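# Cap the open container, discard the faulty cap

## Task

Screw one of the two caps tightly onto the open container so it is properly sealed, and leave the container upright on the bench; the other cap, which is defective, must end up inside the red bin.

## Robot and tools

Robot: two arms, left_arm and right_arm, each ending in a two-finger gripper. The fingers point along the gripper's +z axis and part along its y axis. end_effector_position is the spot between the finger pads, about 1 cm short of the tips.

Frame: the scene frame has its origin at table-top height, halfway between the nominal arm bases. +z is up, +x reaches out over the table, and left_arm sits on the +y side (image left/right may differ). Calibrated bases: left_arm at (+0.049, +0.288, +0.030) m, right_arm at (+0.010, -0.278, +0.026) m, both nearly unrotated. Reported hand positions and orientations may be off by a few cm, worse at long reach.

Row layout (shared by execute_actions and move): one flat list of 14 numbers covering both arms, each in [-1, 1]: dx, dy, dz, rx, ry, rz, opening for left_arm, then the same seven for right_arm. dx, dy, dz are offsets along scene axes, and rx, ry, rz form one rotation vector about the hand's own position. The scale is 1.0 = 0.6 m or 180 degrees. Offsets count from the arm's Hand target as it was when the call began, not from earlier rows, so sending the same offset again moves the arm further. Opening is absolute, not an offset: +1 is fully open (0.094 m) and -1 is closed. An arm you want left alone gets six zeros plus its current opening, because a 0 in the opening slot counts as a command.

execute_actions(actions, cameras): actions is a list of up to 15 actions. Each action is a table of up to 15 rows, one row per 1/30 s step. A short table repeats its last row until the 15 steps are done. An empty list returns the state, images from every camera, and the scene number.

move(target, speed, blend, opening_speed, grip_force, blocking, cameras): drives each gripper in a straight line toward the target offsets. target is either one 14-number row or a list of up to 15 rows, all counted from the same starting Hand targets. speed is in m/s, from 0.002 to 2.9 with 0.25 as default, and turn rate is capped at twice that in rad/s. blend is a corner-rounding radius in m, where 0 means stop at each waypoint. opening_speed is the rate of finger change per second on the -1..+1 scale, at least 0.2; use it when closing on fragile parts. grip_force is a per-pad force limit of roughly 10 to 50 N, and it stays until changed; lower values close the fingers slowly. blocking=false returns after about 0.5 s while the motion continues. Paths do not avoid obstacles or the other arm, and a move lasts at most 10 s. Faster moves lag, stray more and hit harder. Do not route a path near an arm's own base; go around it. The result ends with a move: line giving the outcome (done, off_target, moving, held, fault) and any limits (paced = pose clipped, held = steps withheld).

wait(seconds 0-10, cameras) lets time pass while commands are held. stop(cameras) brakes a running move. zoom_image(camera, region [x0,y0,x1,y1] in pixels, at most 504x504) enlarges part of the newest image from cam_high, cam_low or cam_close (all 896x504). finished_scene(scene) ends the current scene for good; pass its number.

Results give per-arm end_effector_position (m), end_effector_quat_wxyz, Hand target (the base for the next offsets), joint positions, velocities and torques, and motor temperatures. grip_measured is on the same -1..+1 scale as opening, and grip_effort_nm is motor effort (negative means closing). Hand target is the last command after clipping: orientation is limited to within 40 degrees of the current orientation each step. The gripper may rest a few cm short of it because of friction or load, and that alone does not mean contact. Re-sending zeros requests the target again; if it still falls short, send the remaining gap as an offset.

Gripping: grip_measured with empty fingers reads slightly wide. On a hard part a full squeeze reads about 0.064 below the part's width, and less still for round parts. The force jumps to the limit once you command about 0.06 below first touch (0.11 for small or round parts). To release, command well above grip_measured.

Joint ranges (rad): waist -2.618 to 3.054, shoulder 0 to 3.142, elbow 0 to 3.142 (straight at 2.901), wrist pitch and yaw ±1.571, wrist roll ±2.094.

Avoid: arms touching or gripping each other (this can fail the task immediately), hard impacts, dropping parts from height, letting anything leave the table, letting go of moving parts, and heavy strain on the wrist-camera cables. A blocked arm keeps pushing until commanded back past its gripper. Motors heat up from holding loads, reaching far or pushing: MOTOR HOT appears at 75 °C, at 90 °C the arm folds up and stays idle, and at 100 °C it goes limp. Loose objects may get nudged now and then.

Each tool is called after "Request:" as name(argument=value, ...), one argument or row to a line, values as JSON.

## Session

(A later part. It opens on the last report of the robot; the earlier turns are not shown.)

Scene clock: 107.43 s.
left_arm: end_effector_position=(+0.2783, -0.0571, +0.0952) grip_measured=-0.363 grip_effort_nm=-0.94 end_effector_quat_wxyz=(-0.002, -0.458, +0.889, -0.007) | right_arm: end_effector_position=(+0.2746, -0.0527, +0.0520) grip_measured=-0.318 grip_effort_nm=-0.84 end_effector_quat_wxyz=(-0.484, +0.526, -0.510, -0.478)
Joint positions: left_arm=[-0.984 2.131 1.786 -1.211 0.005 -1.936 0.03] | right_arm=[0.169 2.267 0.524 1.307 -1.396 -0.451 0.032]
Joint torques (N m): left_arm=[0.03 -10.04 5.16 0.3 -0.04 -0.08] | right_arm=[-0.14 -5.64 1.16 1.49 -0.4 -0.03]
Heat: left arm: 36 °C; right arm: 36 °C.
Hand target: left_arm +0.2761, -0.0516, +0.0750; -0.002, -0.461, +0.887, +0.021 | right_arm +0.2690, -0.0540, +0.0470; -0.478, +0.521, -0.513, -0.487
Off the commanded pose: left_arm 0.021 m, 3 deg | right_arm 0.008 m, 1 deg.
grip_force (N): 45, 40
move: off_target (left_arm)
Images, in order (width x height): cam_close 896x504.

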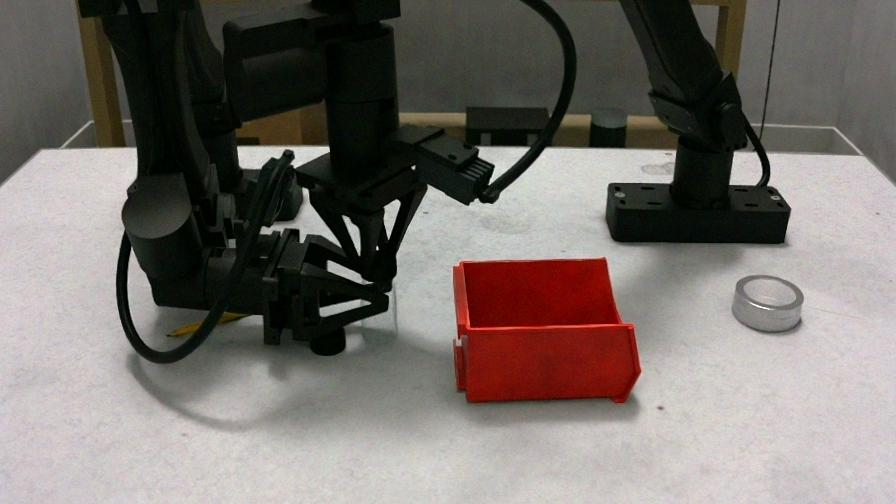

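Request:
move(
  target=[0,0.0,-0.005,-0.0063,0.0091,-0.258,-0.45, 0,0,0,0.0,0,0,-0.45],
  speed=0.4,
  cameras=["cam_close"],
)

Request:
zoom_image(
  camera="cam_close",
  region=[300, 180, 440, 360],
)

Scene clock: 110.83 s.
left_arm: end_effector_position=(+0.2782, -0.0584, +0.0952) grip_measured=-0.363 grip_effort_nm=-0.94 end_effector_quat_wxyz=(+0.001, -0.075, +0.997, -0.010) | right_arm: end_effector_position=(+0.2747, -0.0527, +0.0521) grip_measured=-0.318 grip_effort_nm=-0.84 end_effector_quat_wxyz=(-0.484, +0.525, -0.511, -0.479)
Joint positions: left_arm=[-0.984 2.131 1.786 -1.207 0.009 -1.136 0.03] | right_arm=[0.169 2.267 0.524 1.308 -1.396 -0.447 0.032]
Joint torques (N m): left_arm=[0.09 -10.07 4.52 0.37 -0.07 0.07] | right_arm=[-0.1 -5.57 1.05 1.47 -0.4 -0.02]
Heat: left arm: 35 °C; right arm: 36 °C.
Hand target: left_arm +0.2761, -0.0516, +0.0720; -0.011, -0.074, +0.997, +0.018 | right_arm +0.2691, -0.0540, +0.0470; -0.478, +0.521, -0.513, -0.487
Off the commanded pose: left_arm 0.024 m, 3 deg | right_arm 0.008 m, 1 deg.
grip_force (N): 45, 40
move: off_target (left_arm)
Images, in order (width x height): cam_close 896x504.

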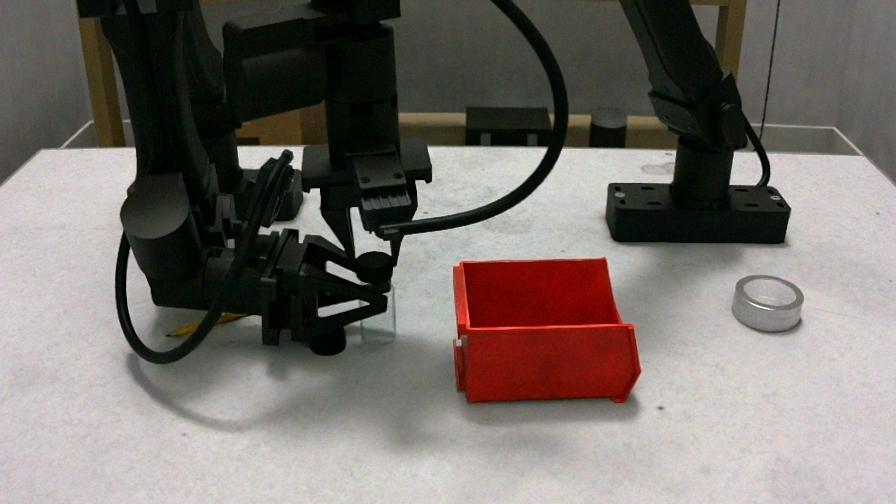

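Scaled by 2.800 from the camera's 896x504 image, which has a finer 1280x720 frame.

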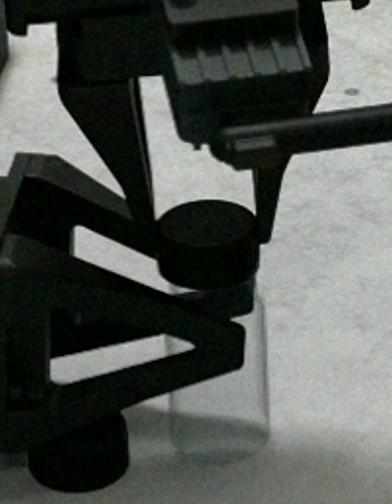

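Request:
move(
  target=[0,0.005,0,0,0,0,-0.45, 0,0,0,0.0,0,0,-0.45],
  speed=0.1,
  cameras=["cam_close"],
)

Request:
zoom_image(
  camera="cam_close",
  region=[300, 180, 440, 360],
)

Scene clock: 112.73 s.
left_arm: end_effector_position=(+0.2778, -0.0578, +0.0945) grip_measured=-0.363 grip_effort_nm=-0.94 end_effector_quat_wxyz=(+0.000, -0.073, +0.997, -0.009) | right_arm: end_effector_position=(+0.2747, -0.0527, +0.0521) grip_measured=-0.318 grip_effort_nm=-0.84 end_effector_quat_wxyz=(-0.484, +0.525, -0.511, -0.479)
Joint positions: left_arm=[-0.984 2.131 1.782 -1.206 0.009 -1.131 0.03] | right_arm=[0.169 2.267 0.524 1.308 -1.396 -0.447 0.032]
Joint torques (N m): left_arm=[0.47 -10.95 3.62 0.45 -0.06 0.08] | right_arm=[-0.08 -5.6 1.16 1.49 -0.4 -0.04]
Heat: left arm: 35 °C; right arm: 36 °C.
Hand target: left_arm +0.2761, -0.0486, +0.0720; -0.011, -0.074, +0.997, +0.018 | right_arm +0.2691, -0.0540, +0.0470; -0.478, +0.521, -0.513, -0.487
Off the commanded pose: left_arm 0.024 m, 3 deg | right_arm 0.008 m, 1 deg.
grip_force (N): 45, 40
move: off_target (left_arm)
Images, in order (width x height): cam_close 896x504.

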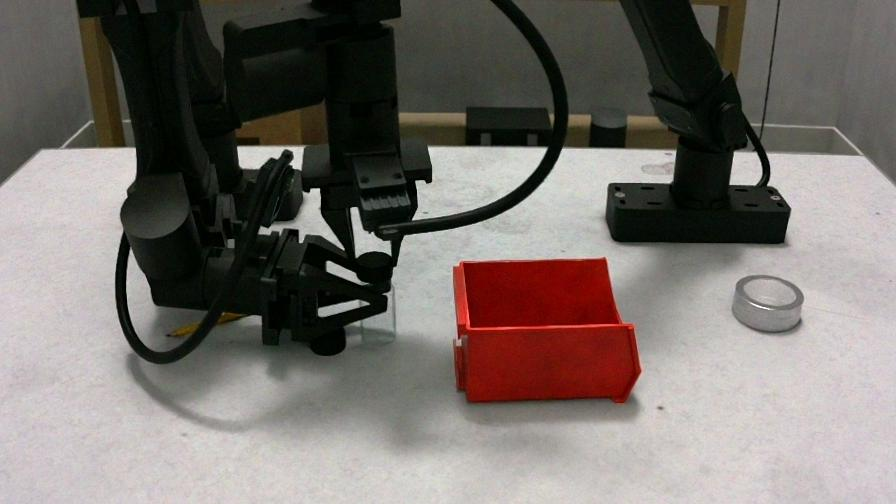

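Scaled by 2.800 from the camera's 896x504 image, which has a finer 1280x720 frame.

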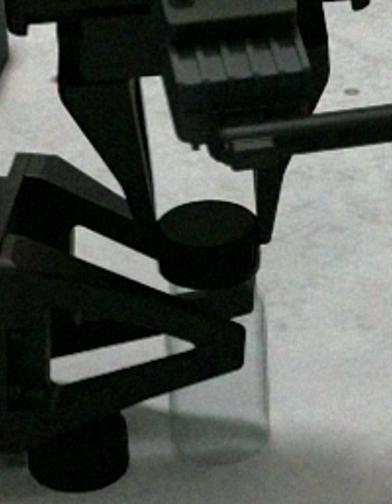

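Request:
move(
  target=[0,0.006,0.02,0,0,0,-0.45, 0,0,0,0.0,0,0,-0.45],
  speed=0.1,
  cameras=["cam_close"],
)

Request:
zoom_image(
  camera="cam_close",
  region=[300, 180, 440, 360],
)

Scene clock: 113.90 s.
left_arm: end_effector_position=(+0.2782, -0.0553, +0.0938) grip_measured=-0.363 grip_effort_nm=-0.94 end_effector_quat_wxyz=(-0.002, -0.072, +0.997, -0.006) | right_arm: end_effector_position=(+0.2746, -0.0527, +0.0521) grip_measured=-0.318 grip_effort_nm=-0.84 end_effector_quat_wxyz=(-0.484, +0.525, -0.511, -0.479)
Joint positions: left_arm=[-0.98 2.131 1.78 -1.211 0.008 -1.126 0.03] | right_arm=[0.169 2.267 0.524 1.308 -1.397 -0.447 0.032]
Joint torques (N m): left_arm=[0.64 -12.41 5.11 0.11 -0.05 0.08] | right_arm=[-0.09 -5.57 1.1 1.49 -0.38 -0.02]
Heat: left arm: 35 °C; right arm: 36 °C.
Hand target: left_arm +0.2760, -0.0451, +0.0840; -0.011, -0.074, +0.997, +0.018 | right_arm +0.2690, -0.0540, +0.0470; -0.478, +0.521, -0.513, -0.487
Off the commanded pose: left_arm 0.014 m, 3 deg | right_arm 0.008 m, 1 deg.
grip_force (N): 45, 40
move: off_target (left_arm)
Images, in order (width x height): cam_close 896x504.

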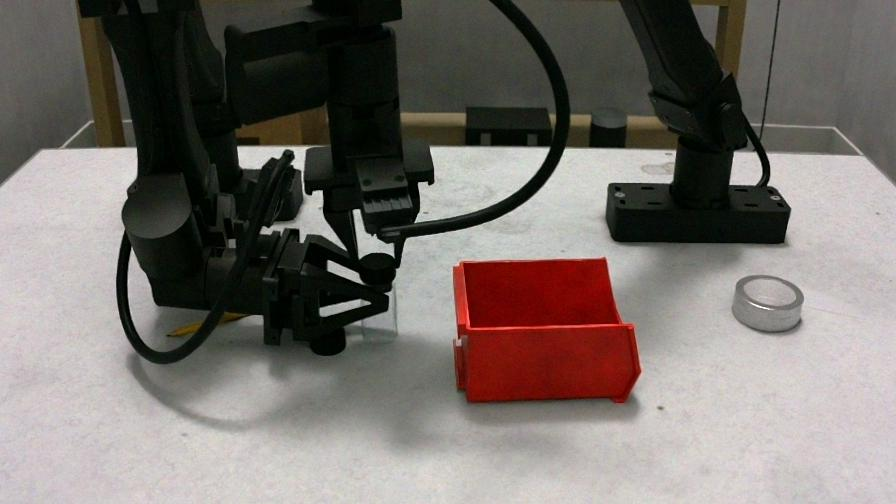

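Scaled by 2.800 from the camera's 896x504 image, which has a finer 1280x720 frame.

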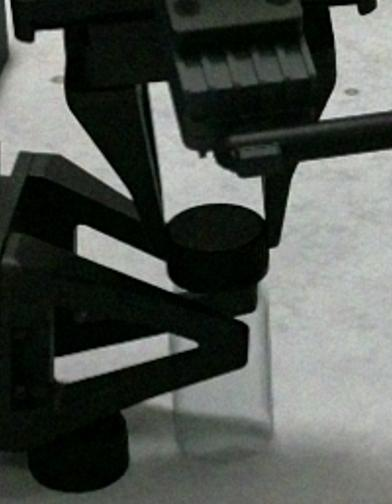

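Request:
move(
  target=[0,-0.0083,-0.025,-0.0063,0.0091,-0.25,-0.45, 0,0,0,0.0,0,0,-0.45],
  speed=0.4,
  cameras=["cam_close"],
)

Request:
zoom_image(
  camera="cam_close",
  region=[300, 180, 440, 360],
)

Scene clock: 116.60 s.
left_arm: end_effector_position=(+0.2769, -0.0534, +0.0893) grip_measured=-0.363 grip_effort_nm=-0.94 end_effector_quat_wxyz=(-0.002, +0.312, +0.950, -0.004) | right_arm: end_effector_position=(+0.2746, -0.0527, +0.0521) grip_measured=-0.318 grip_effort_nm=-0.84 end_effector_quat_wxyz=(-0.484, +0.525, -0.511, -0.479)
Joint positions: left_arm=[-0.98 2.131 1.762 -1.2 0.008 -0.348 0.03] | right_arm=[0.169 2.267 0.524 1.308 -1.397 -0.447 0.032]
Joint torques (N m): left_arm=[0.05 -10.07 4.9 0.41 -0.06 0.05] | right_arm=[-0.1 -5.68 1.05 1.49 -0.39 -0.02]
Heat: left arm: 35 °C; right arm: 36 °C.
Hand target: left_arm +0.2760, -0.0501, +0.0690; -0.017, +0.314, +0.949, +0.012 | right_arm +0.2690, -0.0540, +0.0470; -0.478, +0.521, -0.513, -0.487
Off the commanded pose: left_arm 0.021 m, 3 deg | right_arm 0.008 m, 1 deg.
grip_force (N): 45, 40
move: off_target (left_arm)
Images, in order (width x height): cam_close 896x504.

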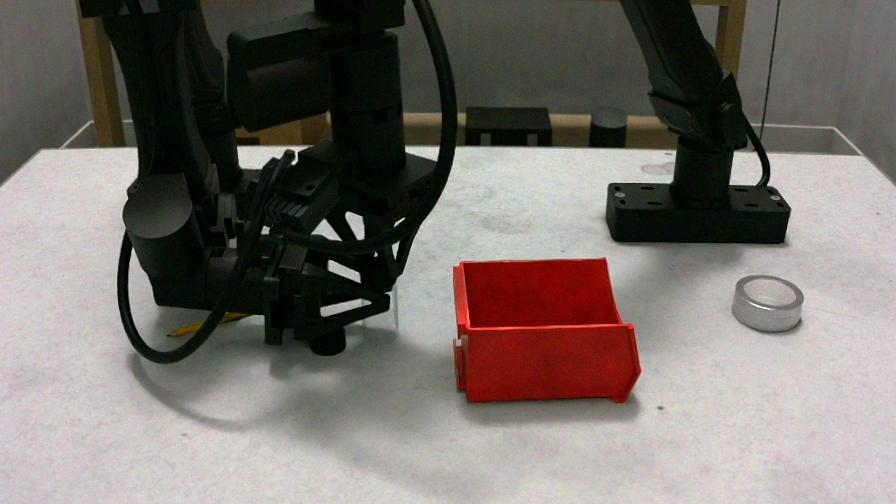

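Scaled by 2.800 from the camera's 896x504 image, which has a finer 1280x720 frame.

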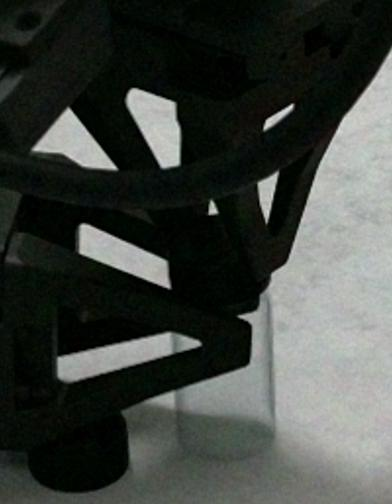

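Request:
move(
  target=[
    [0,0,0.0338,0,0,0,-0.45, 0,0,0,0.0,0,0,-0.45],
    [0,0,0.0338,0,0,0,-0.1, 0,0,0,0.0,0,0,-0.45],
    [0,0,0.0338,0.0126,-0.018,0.508,-0.1, 0,0,0,0.0,0,0,-0.45],
    [0,0,0.0338,0.0126,-0.018,0.508,-0.45, 0,0,0,0.0,0,0,-0.45],
  ],
  speed=0.4,
  opening_speed=1.0,
  cameras=["cam_close"],
)

Request:
zoom_image(
  camera="cam_close",
  region=[300, 180, 440, 360],
)

Scene clock: 123.97 s.
left_arm: end_effector_position=(+0.2754, -0.0525, +0.0960) grip_measured=-0.449 grip_effort_nm=-0.08 end_effector_quat_wxyz=(-0.007, -0.457, +0.889, +0.003) | right_arm: end_effector_position=(+0.2742, -0.0527, +0.0523) grip_measured=-0.318 grip_effort_nm=-0.84 end_effector_quat_wxyz=(-0.483, +0.525, -0.510, -0.480)
Joint positions: left_arm=[-0.98 2.131 1.789 -1.236 0.012 -1.932 0.026] | right_arm=[0.169 2.267 0.524 1.308 -1.399 -0.447 0.032]
Joint torques (N m): left_arm=[-0.14 -11.08 7.51 0.08 -0.09 -0.09] | right_arm=[-0.16 -5.6 1.11 1.5 -0.38 -0.02]
Heat: left arm: 35 °C; right arm: 36 °C.
Hand target: left_arm +0.2761, -0.0500, +0.0893; -0.002, -0.461, +0.887, +0.021 | right_arm +0.2690, -0.0540, +0.0470; -0.478, +0.521, -0.513, -0.487
Off the commanded pose: left_arm 0.007 m, 2 deg | right_arm 0.007 m, 1 deg.
grip_force (N): 45, 40
move: done
Images, in order (width x height): cam_close 896x504.

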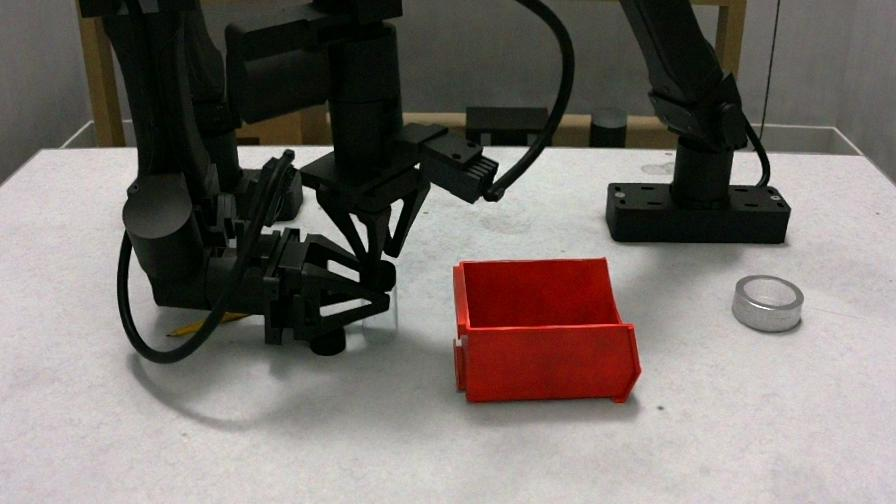

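Scaled by 2.800 from the camera's 896x504 image, which has a finer 1280x720 frame.

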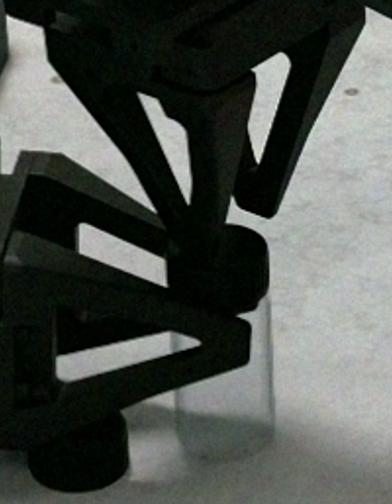

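Request:
move(
  target=[
    [0,0,0,0,0,0,-0.05, 0,0,0,0.0,0,0,-0.45],
    [0.0015,-0.0015,-0.025,0,0,0,-0.05, 0,0,0,0.0,0,0,-0.45],
  ],
  speed=0.08,
  opening_speed=1.0,
  cameras=["cam_close"],
)

Request:
zoom_image(
  camera="cam_close",
  region=[300, 180, 440, 360],
)

Scene clock: 127.97 s.
left_arm: end_effector_position=(+0.2791, -0.0580, +0.0960) grip_measured=-0.052 grip_effort_nm=0.08 end_effector_quat_wxyz=(-0.005, -0.457, +0.889, -0.010) | right_arm: end_effector_position=(+0.2742, -0.0527, +0.0523) grip_measured=-0.318 grip_effort_nm=-0.84 end_effector_quat_wxyz=(-0.483, +0.525, -0.510, -0.480)
Joint positions: left_arm=[-0.98 2.131 1.789 -1.21 0.012 -1.932 0.045] | right_arm=[0.169 2.267 0.524 1.308 -1.399 -0.447 0.032]
Joint torques (N m): left_arm=[-0.14 -10.1 4.74 0.32 -0.11 -0.07] | right_arm=[-0.12 -5.61 1.13 1.48 -0.39 -0.03]
Heat: left arm: 36 °C; right arm: 36 °C.
Hand target: left_arm +0.2770, -0.0509, +0.0743; -0.002, -0.461, +0.887, +0.021 | right_arm +0.2690, -0.0540, +0.0470; -0.478, +0.521, -0.513, -0.487
Off the commanded pose: left_arm 0.023 m, 4 deg | right_arm 0.007 m, 1 deg.
grip_force (N): 45, 40
move: off_target (left_arm)
Images, in order (width x height): cam_close 896x504.

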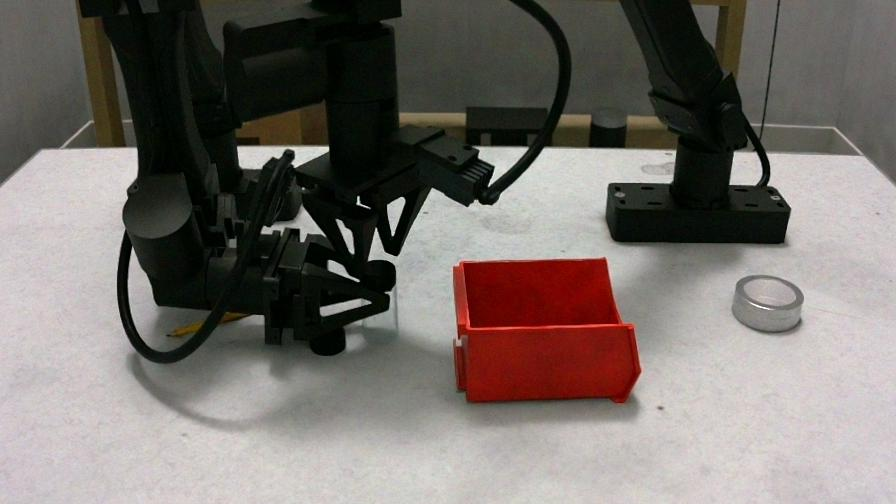

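Scaled by 2.800 from the camera's 896x504 image, which has a finer 1280x720 frame.

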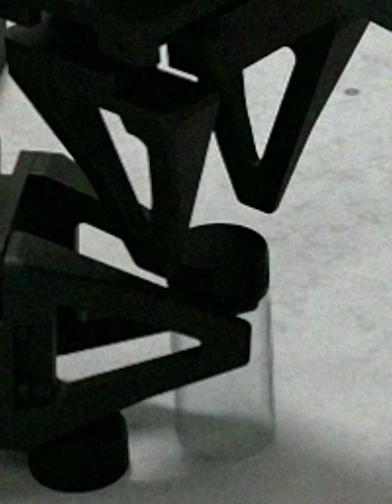

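Request:
move(
  target=[-0.003,0.004,-0.012,0,0,0,-0.05, 0,0,0,0.0,0,0,-0.45],
  speed=0.08,
  cameras=[],
)

Scene clock: 129.03 s.
left_arm: end_effector_position=(+0.2756, -0.0526, +0.0866) grip_measured=-0.052 grip_effort_nm=0.08 end_effector_quat_wxyz=(-0.006, -0.458, +0.889, +0.001) | right_arm: end_effector_position=(+0.2742, -0.0527, +0.0520) grip_measured=-0.318 grip_effort_nm=-0.84 end_effector_quat_wxyz=(-0.483, +0.525, -0.511, -0.480)
Joint positions: left_arm=[-0.98 2.131 1.751 -1.193 0.012 -1.932 0.045] | right_arm=[0.169 2.268 0.524 1.308 -1.399 -0.447 0.032]
Joint torques (N m): left_arm=[-0.16 -10.67 4.6 0.47 -0.1 -0.07] | right_arm=[-0.13 -5.67 1.06 1.48 -0.38 -0.03]
Heat: left arm: 36 °C; right arm: 36 °C.
Hand target: left_arm +0.2752, -0.0485, +0.0670; -0.002, -0.461, +0.887, +0.021 | right_arm +0.2691, -0.0540, +0.0471; -0.478, +0.521, -0.513, -0.486
Off the commanded pose: left_arm 0.020 m, 2 deg | right_arm 0.007 m, 1 deg.
grip_force (N): 45, 40
move: off_target (left_arm)
No camera images: "cameras" was empty.

Request:
move(
  target=[0,0,0,0,0,0,-0.45, 0,0,0,0.0,0,0,-0.45],
  speed=0.08,
  opening_speed=1.0,
  cameras=["cam_close"],
)

Request:
zoom_image(
  camera="cam_close",
  region=[300, 180, 440, 360],
)

Scene clock: 130.33 s.
left_arm: end_effector_position=(+0.2787, -0.0570, +0.0867) grip_measured=-0.363 grip_effort_nm=-0.92 end_effector_quat_wxyz=(-0.004, -0.458, +0.889, -0.010) | right_arm: end_effector_position=(+0.2742, -0.0527, +0.0520) grip_measured=-0.318 grip_effort_nm=-0.83 end_effector_quat_wxyz=(-0.483, +0.525, -0.511, -0.480)
Joint positions: left_arm=[-0.98 2.131 1.751 -1.172 0.011 -1.933 0.03] | right_arm=[0.169 2.268 0.524 1.308 -1.399 -0.447 0.032]
Joint torques (N m): left_arm=[-0.1 -10.62 4.64 0.3 -0.07 -0.06] | right_arm=[-0.12 -5.67 1.07 1.47 -0.36 -0.01]
Heat: left arm: 36 °C; right arm: 36 °C.
Hand target: left_arm +0.2752, -0.0486, +0.0670; -0.002, -0.461, +0.887, +0.021 | right_arm +0.2691, -0.0540, +0.0471; -0.478, +0.521, -0.513, -0.487
Off the commanded pose: left_arm 0.022 m, 4 deg | right_arm 0.007 m, 1 deg.
grip_force (N): 45, 40
move: off_target (left_arm)
Images, in order (width x height): cam_close 896x504.

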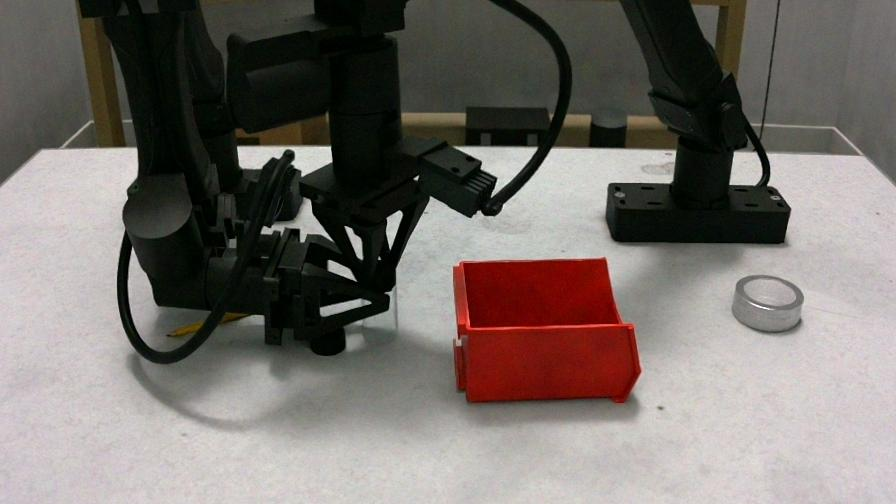

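Scaled by 2.800 from the camera's 896x504 image, which has a finer 1280x720 frame.

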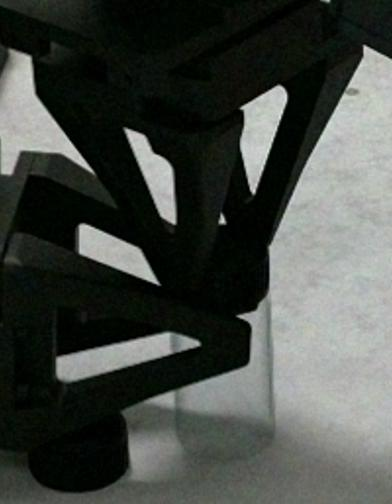

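Request:
move(
  target=[0,0,-0.012,-0.0125,0.0182,-0.5157,-0.45, 0,0,0,0.0,0,0,-0.45],
  speed=0.4,
  cameras=["cam_close"],
)

Request:
zoom_image(
  camera="cam_close",
  region=[300, 180, 440, 360],
)

Scene clock: 133.70 s.
left_arm: end_effector_position=(+0.2784, -0.0554, +0.0838) grip_measured=-0.364 grip_effort_nm=-0.94 end_effector_quat_wxyz=(+0.003, +0.319, +0.948, -0.008) | right_arm: end_effector_position=(+0.2742, -0.0527, +0.0520) grip_measured=-0.318 grip_effort_nm=-0.84 end_effector_quat_wxyz=(-0.483, +0.525, -0.511, -0.480)
Joint positions: left_arm=[-0.98 2.131 1.74 -1.165 0.008 -0.333 0.03] | right_arm=[0.169 2.268 0.524 1.308 -1.399 -0.447 0.032]
Joint torques (N m): left_arm=[-0.01 -10.13 4 0.43 -0.05 0.11] | right_arm=[-0.13 -5.65 1.13 1.49 -0.38 -0.02]
Heat: left arm: 35 °C; right arm: 36 °C.
Hand target: left_arm +0.2752, -0.0485, +0.0599; -0.017, +0.325, +0.945, +0.012 | right_arm +0.2691, -0.0540, +0.0471; -0.478, +0.521, -0.513, -0.487
Off the commanded pose: left_arm 0.025 m, 3 deg | right_arm 0.007 m, 1 deg.
grip_force (N): 45, 40
move: off_target (left_arm)
Images, in order (width x height): cam_close 896x504.

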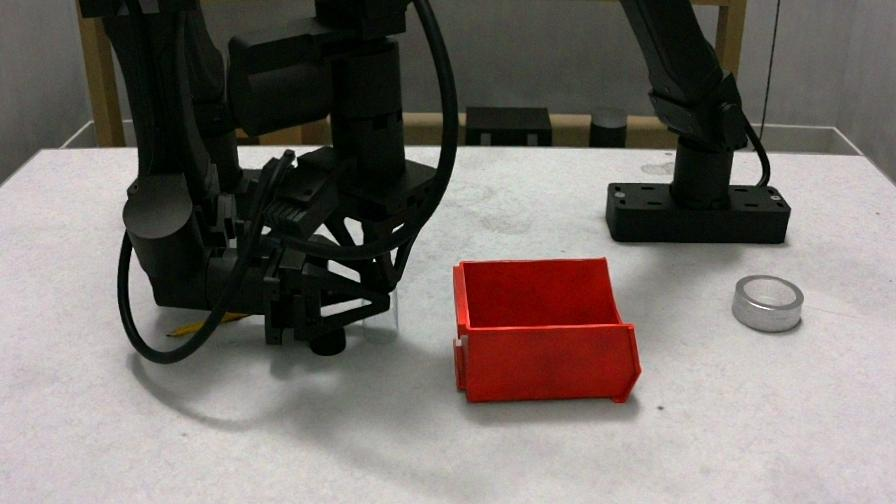

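Scaled by 2.800 from the camera's 896x504 image, which has a finer 1280x720 frame.

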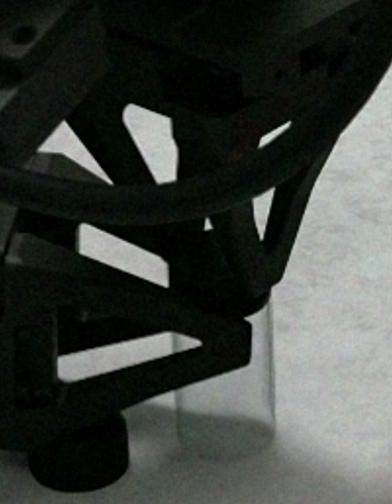

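Request:
move(
  target=[0,0,-0.02,0,0,0,-0.45, 0,0,0,0.0,0,0,-0.45],
  speed=0.1,
  cameras=["cam_close"],
)

Request:
zoom_image(
  camera="cam_close",
  region=[340, 240, 440, 360],
)

Scene clock: 135.23 s.
left_arm: end_effector_position=(+0.2782, -0.0551, +0.0823) grip_measured=-0.364 grip_effort_nm=-0.94 end_effector_quat_wxyz=(+0.003, +0.319, +0.948, -0.007) | right_arm: end_effector_position=(+0.2742, -0.0527, +0.0520) grip_measured=-0.318 grip_effort_nm=-0.84 end_effector_quat_wxyz=(-0.483, +0.525, -0.511, -0.480)
Joint positions: left_arm=[-0.98 2.131 1.734 -1.16 0.008 -0.332 0.03] | right_arm=[0.169 2.268 0.524 1.308 -1.399 -0.447 0.032]
Joint torques (N m): left_arm=[0.03 -9.39 2.07 0.75 -0.05 0.16] | right_arm=[-0.08 -5.65 1.1 1.49 -0.37 -0.03]
Heat: left arm: 35 °C; right arm: 36 °C.
Hand target: left_arm +0.2752, -0.0486, +0.0479; -0.017, +0.325, +0.945, +0.012 | right_arm +0.2691, -0.0540, +0.0471; -0.478, +0.521, -0.513, -0.487
Off the commanded pose: left_arm 0.035 m, 3 deg | right_arm 0.007 m, 1 deg.
grip_force (N): 45, 40
move: off_target (left_arm)
Images, in order (width x height): cam_close 896x504.

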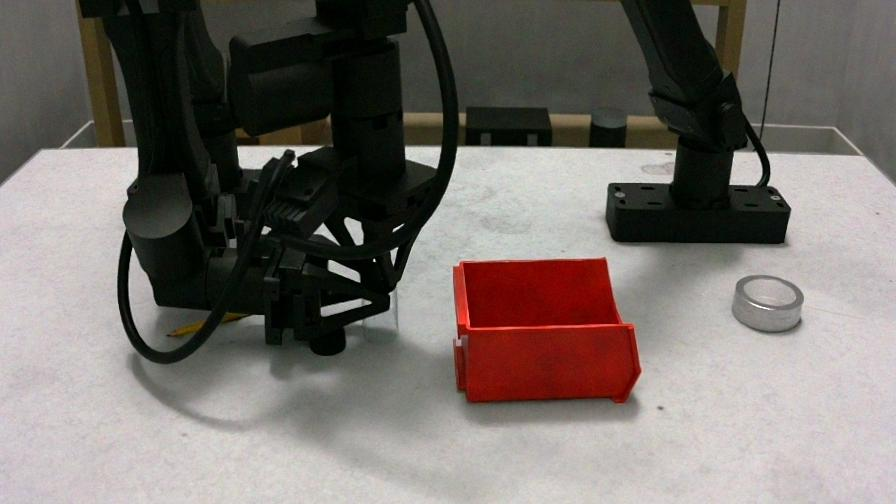

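Scaled by 4.200 from the camera's 896x504 image, which has a finer 1280x720 frame.

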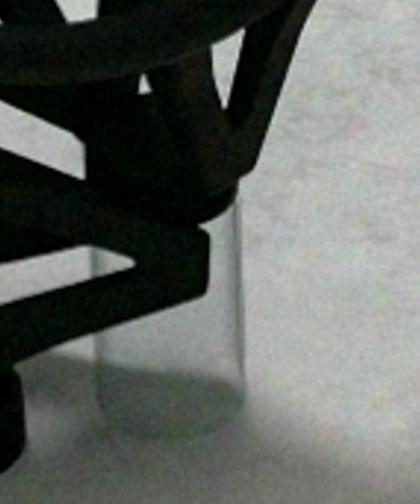

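Request:
move(
  target=[0,0,0.08,0,0,0,-0.45, 0,0,0,0.0,0,0,-0.45],
  speed=0.08,
  cameras=["cam_close"],
)

Request:
zoom_image(
  camera="cam_close",
  region=[340, 240, 440, 360],
)

Scene clock: 137.70 s.
left_arm: end_effector_position=(+0.2731, -0.0475, +0.0987) grip_measured=-0.364 grip_effort_nm=-0.94 end_effector_quat_wxyz=(-0.014, +0.323, +0.946, +0.006) | right_arm: end_effector_position=(+0.2734, -0.0527, +0.0522) grip_measured=-0.318 grip_effort_nm=-0.84 end_effector_quat_wxyz=(-0.483, +0.526, -0.508, -0.481)
Joint positions: left_arm=[-0.98 2.13 1.797 -1.268 0.008 -0.323 0.03] | right_arm=[0.169 2.271 0.524 1.312 -1.404 -0.447 0.032]
Joint torques (N m): left_arm=[-0.03 -11.93 7.65 0.14 -0.01 0.06] | right_arm=[-0.14 -5.76 1.06 1.46 -0.32 -0.01]
Heat: left arm: 35 °C; right arm: 36 °C.
Hand target: left_arm +0.2752, -0.0486, +0.0959; -0.017, +0.325, +0.945, +0.012 | right_arm +0.2690, -0.0540, +0.0470; -0.478, +0.521, -0.513, -0.487
Off the commanded pose: left_arm 0.004 m, 1 deg | right_arm 0.007 m, 1 deg.
grip_force (N): 45, 40
move: done
Images, in order (width x height): cam_close 896x504.

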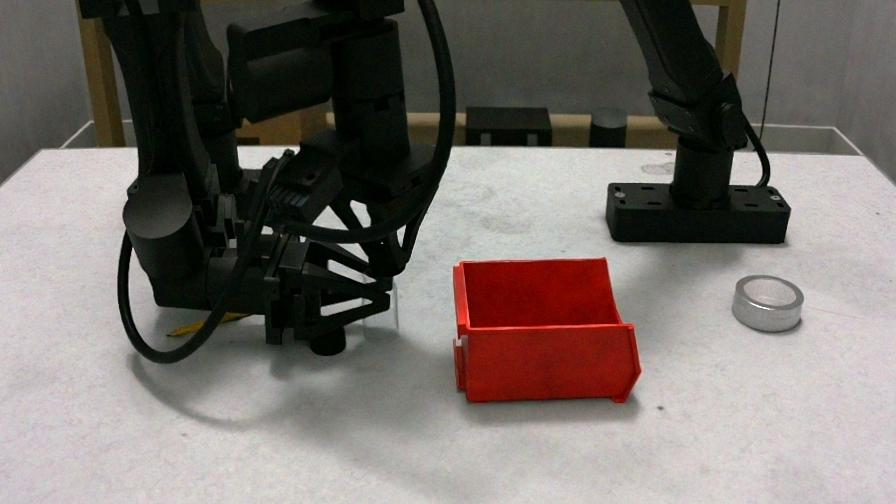

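Scaled by 4.200 from the camera's 896x504 image, which has a finer 1280x720 frame.

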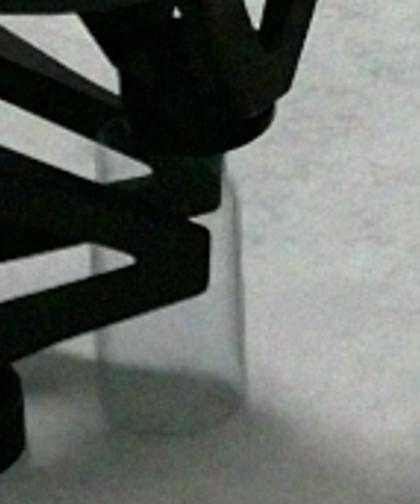

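Request:
move(
  target=[0.005,-0.013,0.01,0,0,0,-0.45, 0,0,0,0.0,0,0,-0.45],
  speed=0.1,
  cameras=["cam_close"],
)

Request:
zoom_image(
  camera="cam_close",
  region=[340, 240, 440, 360],
)

Scene clock: 140.17 s.
left_arm: end_effector_position=(+0.2775, -0.0542, +0.1098) grip_measured=-0.364 grip_effort_nm=-0.94 end_effector_quat_wxyz=(-0.009, +0.323, +0.946, +0.002) | right_arm: end_effector_position=(+0.2734, -0.0527, +0.0522) grip_measured=-0.318 grip_effort_nm=-0.83 end_effector_quat_wxyz=(-0.483, +0.526, -0.508, -0.481)
Joint positions: left_arm=[-0.98 2.149 1.871 -1.311 0.008 -0.323 0.03] | right_arm=[0.169 2.271 0.524 1.312 -1.404 -0.447 0.032]
Joint torques (N m): left_arm=[-0.36 -10.77 7.97 0.14 -0.05 0.03] | right_arm=[-0.09 -5.74 1.05 1.48 -0.32 0]
Heat: left arm: 35 °C; right arm: 36 °C.
Hand target: left_arm +0.2782, -0.0564, +0.1019; -0.017, +0.325, +0.945, +0.012 | right_arm +0.2690, -0.0540, +0.0470; -0.478, +0.521, -0.513, -0.487
Off the commanded pose: left_arm 0.008 m, 1 deg | right_arm 0.007 m, 1 deg.
grip_force (N): 45, 40
move: done
Images, in order (width x height): cam_close 896x504.

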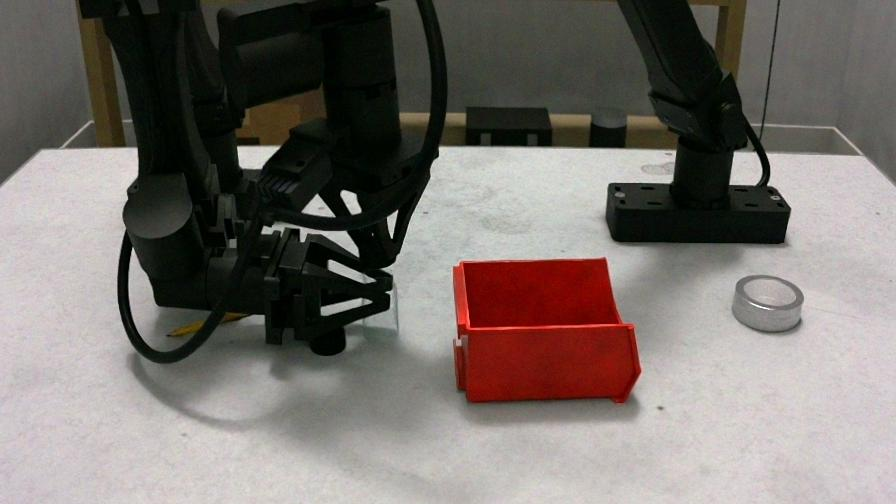

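Scaled by 4.200 from the camera's 896x504 image, which has a finer 1280x720 frame.

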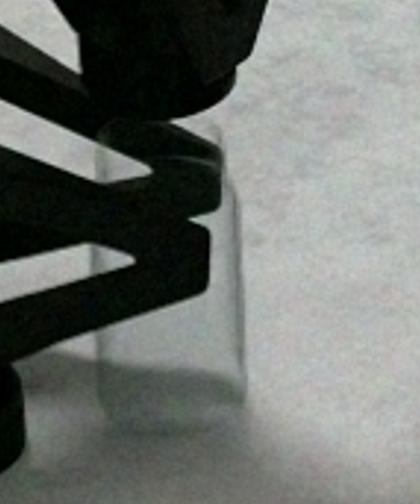

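Request:
move(
  target=[0,0.003,-0.05,0,0,0,-0.45, 0,0,0,0.0,0,0,-0.45],
  speed=0.1,
  cameras=["cam_close"],
)

Request:
zoom_image(
  camera="cam_close",
  region=[340, 240, 440, 360],
)

Scene clock: 142.37 s.
left_arm: end_effector_position=(+0.2765, -0.0525, +0.0954) grip_measured=-0.364 grip_effort_nm=-0.94 end_effector_quat_wxyz=(-0.011, +0.323, +0.946, +0.004) | right_arm: end_effector_position=(+0.2736, -0.0527, +0.0521) grip_measured=-0.318 grip_effort_nm=-0.84 end_effector_quat_wxyz=(-0.483, +0.525, -0.510, -0.481)
Joint positions: left_arm=[-0.98 2.149 1.813 -1.257 0.007 -0.323 0.03] | right_arm=[0.169 2.271 0.524 1.312 -1.402 -0.445 0.032]
Joint torques (N m): left_arm=[-0.24 -10.32 3.99 0.69 -0.02 0.05] | right_arm=[-0.12 -5.79 1.05 1.49 -0.33 -0.03]
Heat: left arm: 36 °C; right arm: 36 °C.
Hand target: left_arm +0.2783, -0.0546, +0.0719; -0.017, +0.325, +0.945, +0.012 | right_arm +0.2690, -0.0540, +0.0470; -0.478, +0.521, -0.513, -0.487
Off the commanded pose: left_arm 0.024 m, 1 deg | right_arm 0.007 m, 1 deg.
grip_force (N): 45, 40
move: off_target (left_arm)
Images, in order (width x height): cam_close 896x504.

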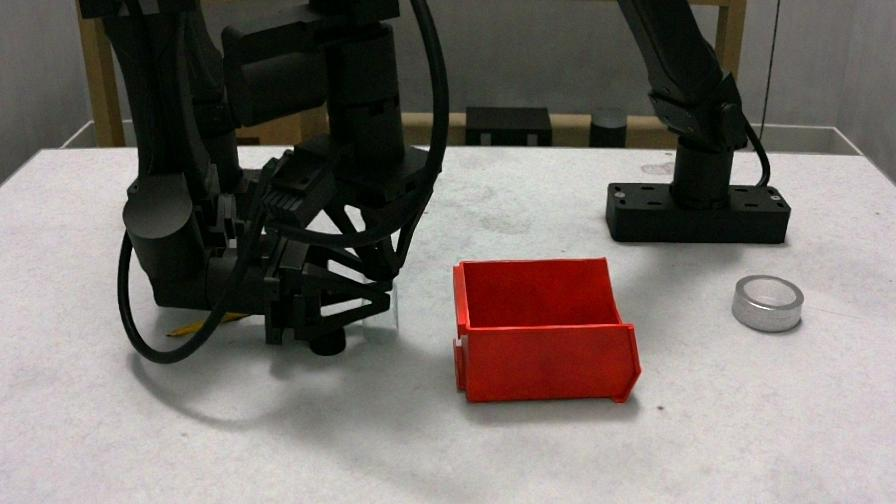

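Scaled by 4.200 from the camera's 896x504 image, which has a finer 1280x720 frame.

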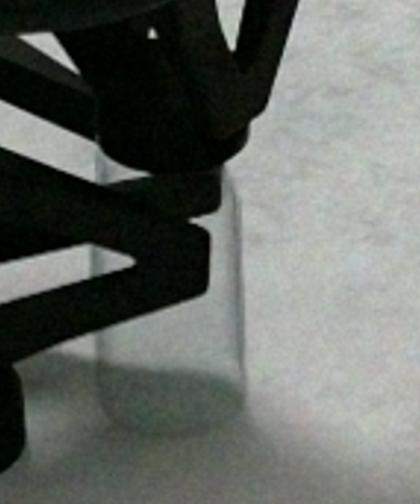

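Request:
move(
  target=[
    [0.004,-0.008,0.04,0,0,0,-0.45, 0,0,0,0.0,0,0,-0.45],
    [0.004,-0.008,-0.01,0,0,0,-0.45, 0,0,0,0.0,0,0,-0.45],
  ],
  speed=0.1,
  cameras=["cam_close"],
)

Request:
zoom_image(
  camera="cam_close",
  region=[340, 240, 440, 360],
)

Scene clock: 144.60 s.
left_arm: end_effector_position=(+0.2808, -0.0581, +0.0943) grip_measured=-0.364 grip_effort_nm=-0.94 end_effector_quat_wxyz=(-0.006, +0.323, +0.946, +0.002) | right_arm: end_effector_position=(+0.2737, -0.0527, +0.0521) grip_measured=-0.318 grip_effort_nm=-0.84 end_effector_quat_wxyz=(-0.483, +0.525, -0.510, -0.481)
Joint positions: left_arm=[-0.98 2.168 1.84 -1.254 0.005 -0.323 0.03] | right_arm=[0.169 2.271 0.524 1.313 -1.402 -0.445 0.032]
Joint torques (N m): left_arm=[-0.36 -10.07 3.47 0.74 0.02 0.02] | right_arm=[-0.13 -5.81 1.02 1.47 -0.33 -0.03]
Heat: left arm: 36 °C; right arm: 36 °C.
Hand target: left_arm +0.2806, -0.0594, +0.0659; -0.017, +0.325, +0.945, +0.012 | right_arm +0.2690, -0.0540, +0.0470; -0.478, +0.521, -0.513, -0.487
Off the commanded pose: left_arm 0.028 m, 2 deg | right_arm 0.007 m, 1 deg.
grip_force (N): 45, 40
move: off_target (left_arm)
Images, in order (width x height): cam_close 896x504.

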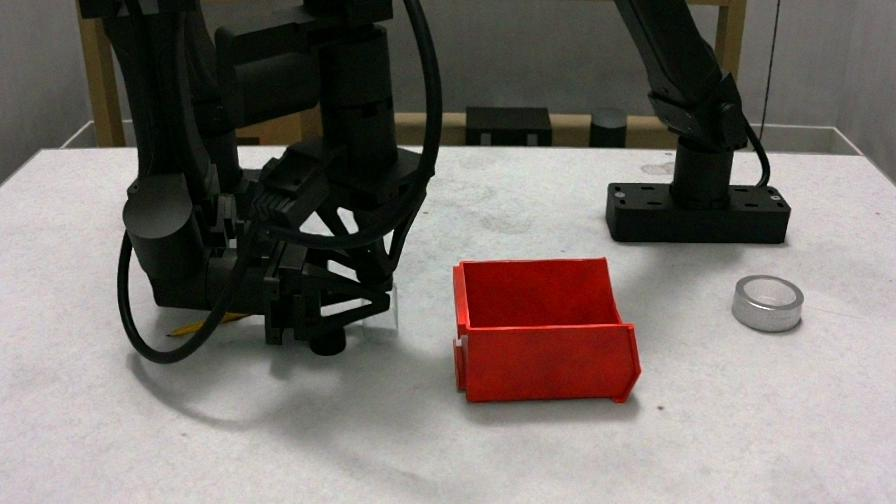

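Scaled by 4.200 from the camera's 896x504 image, which has a finer 1280x720 frame.

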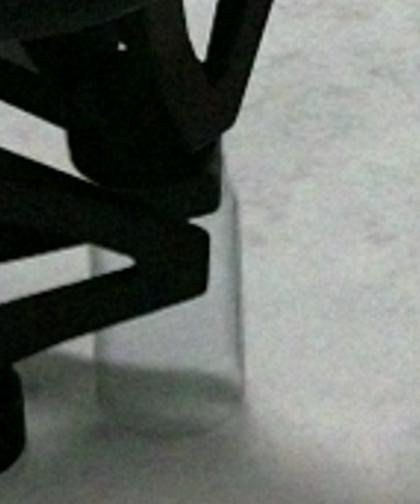

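Request:
move(
  target=[
    [-0.0027,0.0057,0.17,0,0,0,-0.45,0,0,0,0,0,0,-0.45],
    [0.0873,0.224,0.17,0,0,0,-0.45,0,0,0,0,0,0,-0.45],
    [0.0873,0.224,0.0,0,0,0,-0.45,0,0,0,0,0,0,-0.45],
    [0.0873,0.224,-0.07,0,0,0,-0.05,0.0078,0.0022,0.0085,0,0,0,0.2],
  ],
  speed=[0.25,0.3,0.2,0.1],
  blend=[0.03,0.03,0.02,0],
  grip_force=[50,50],
  cameras=["all"],
)

Scene clock: 158.37 s.
left_arm: end_effector_position=(+0.3334, +0.0774, +0.0353) grip_measured=-0.053 grip_effort_nm=0.14 end_effector_quat_wxyz=(-0.013, +0.321, +0.947, +0.012) | right_arm: end_effector_position=(+0.2736, -0.0527, +0.0519) grip_measured=+0.197 grip_effort_nm=0.16 end_effector_quat_wxyz=(-0.481, +0.523, -0.511, -0.483)
Joint positions: left_arm=[-0.647 2.007 1.35 -0.946 -0.015 0.004 0.045] | right_arm=[0.169 2.271 0.524 1.311 -1.402 -0.439 0.056]
Joint torques (N m): left_arm=[-0.51 -9.48 4.85 0.5 0.05 0.08] | right_arm=[0.06 -7.25 2.3 1.28 -0.33 0.04]
Heat: left arm: 35 °C; right arm: 36 °C.
Hand target: left_arm +0.3330, +0.0750, +0.0239; -0.017, +0.325, +0.945, +0.012 | right_arm +0.2737, -0.0527, +0.0521; -0.478, +0.521, -0.513, -0.487
Off the commanded pose: left_arm 0.012 m, 1 deg | right_arm 0.000 m, 1 deg.
move: off_target (left_arm); target 4's new opening was sent with left_arm's hand 0.012 m and 1 deg from that target

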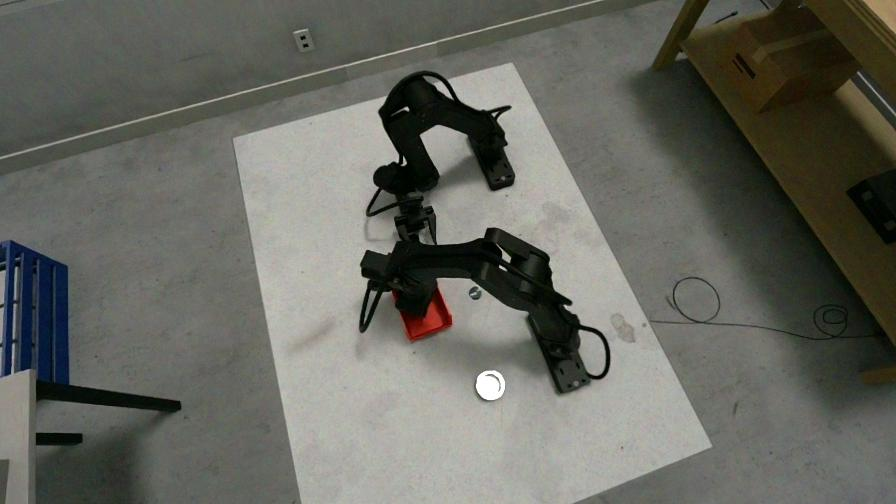

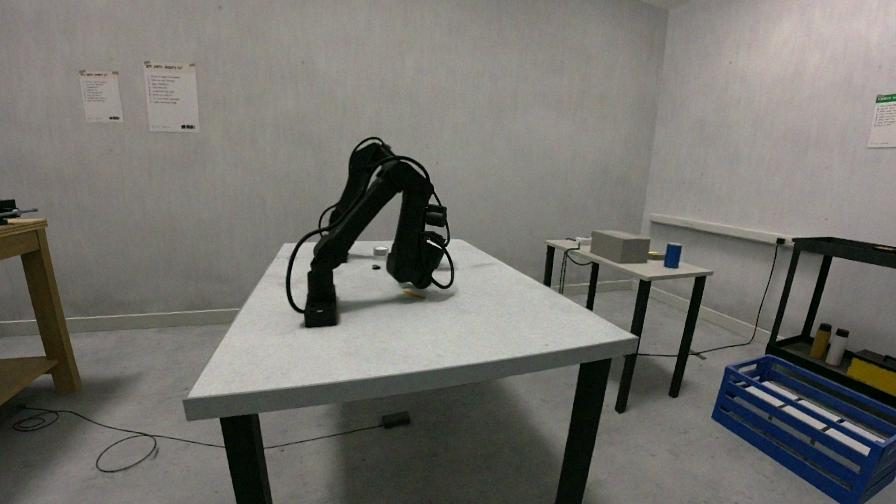

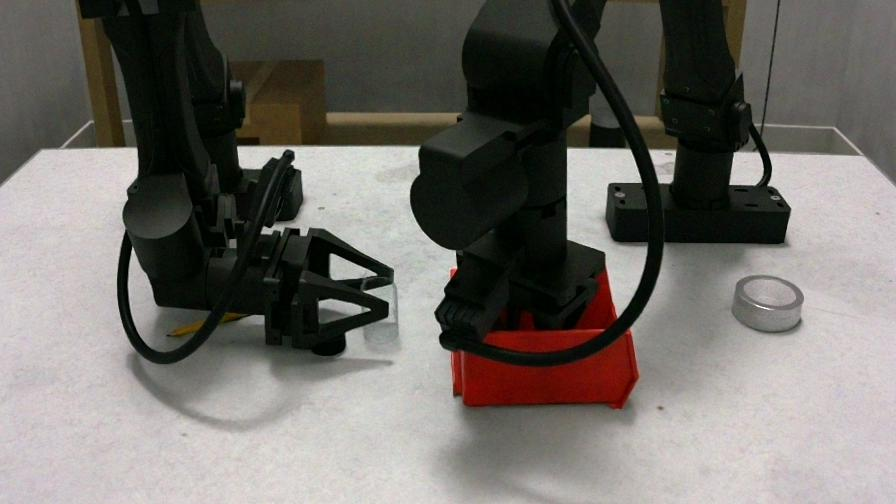

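Request:
move(
  target=[
    [0,0,0.2435,0,0,0,-0.05,0,0,0.135,0,0,0,0.2],
    [-0.005,0.075,0.327,-0.511,0.0933,0.238,-0.05,0.0322,-0.0755,0.0965,-0.478,-0.0045,-0.004,0.2],
  ],
  speed=[0.25,0.4],
  blend=[0.02,0],
  cameras=["all"],
)

Scene clock: 169.50 s.
left_arm: end_effector_position=(+0.3312, +0.1216, +0.2263) grip_measured=-0.052 grip_effort_nm=0.08 end_effector_quat_wxyz=(+0.096, -0.089, +0.702, -0.700) | right_arm: end_effector_position=(+0.2891, -0.1023, +0.1078) grip_measured=+0.197 grip_effort_nm=0.17 end_effector_quat_wxyz=(+0.001, +0.710, -0.705, +0.001)
Joint positions: left_arm=[0.03 1.467 0.409 1.048 1.337 -1.552 0.045] | right_arm=[0.563 1.808 1.399 -1.164 0.002 -1.017 0.056]
Joint torques (N m): left_arm=[-0.61 -3.92 4.36 1.6 0 0.05] | right_arm=[0.36 -6.38 10.33 0.11 -0.05 0.08]
Heat: left arm: 35 °C; right arm: 35 °C.
Hand target: left_arm +0.3299, +0.1199, +0.2201; +0.092, -0.091, +0.702, -0.700 | right_arm +0.2930, -0.0980, +0.1100; +0.000, +0.707, -0.707, +0.000
Off the commanded pose: left_arm 0.006 m, 1 deg | right_arm 0.006 m, 0 deg.
move: done

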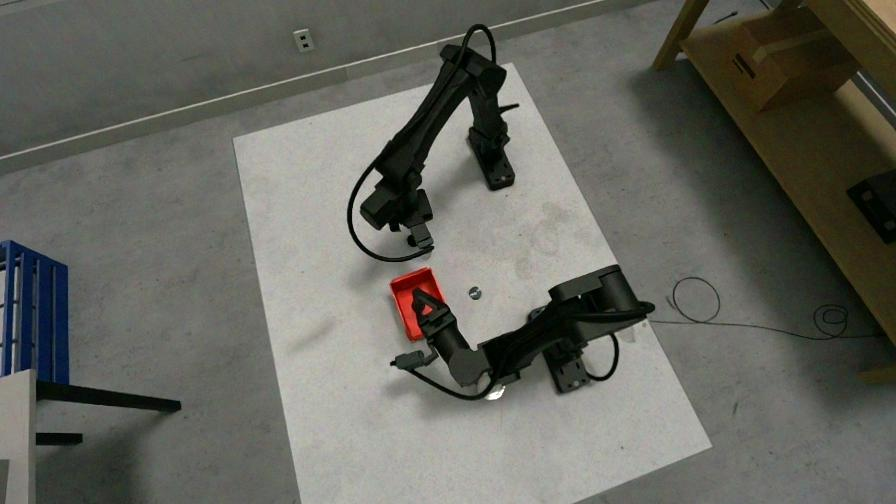

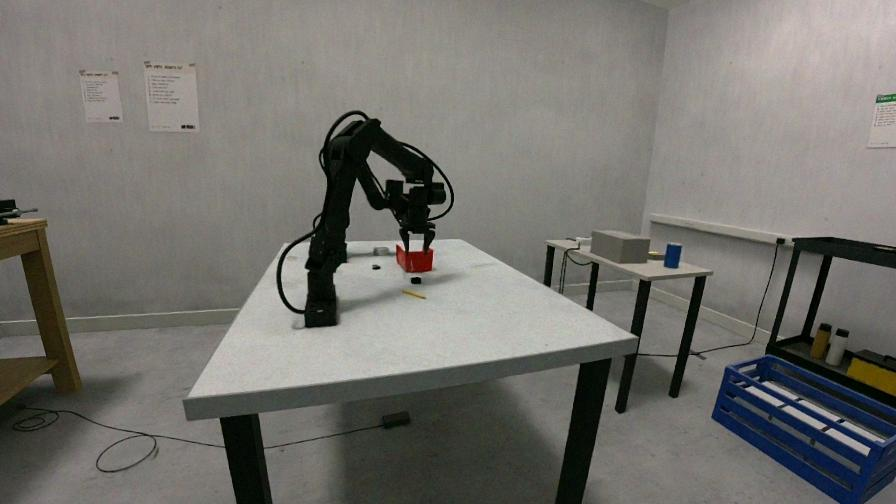

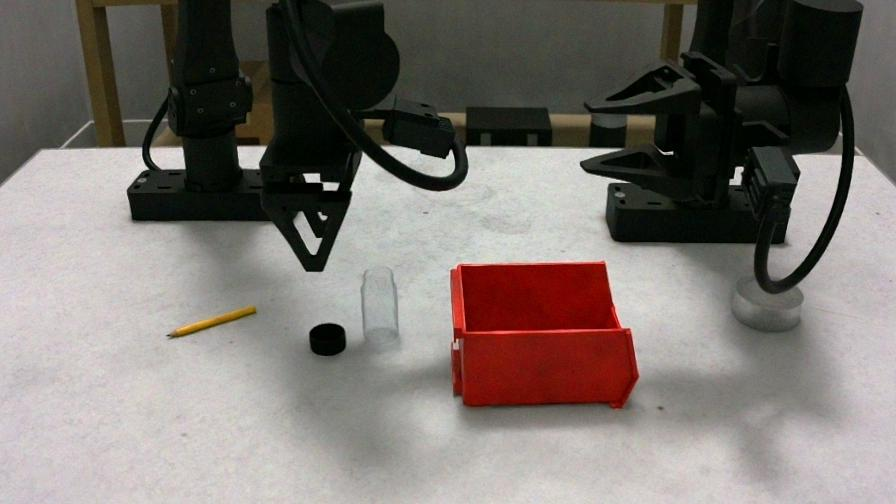

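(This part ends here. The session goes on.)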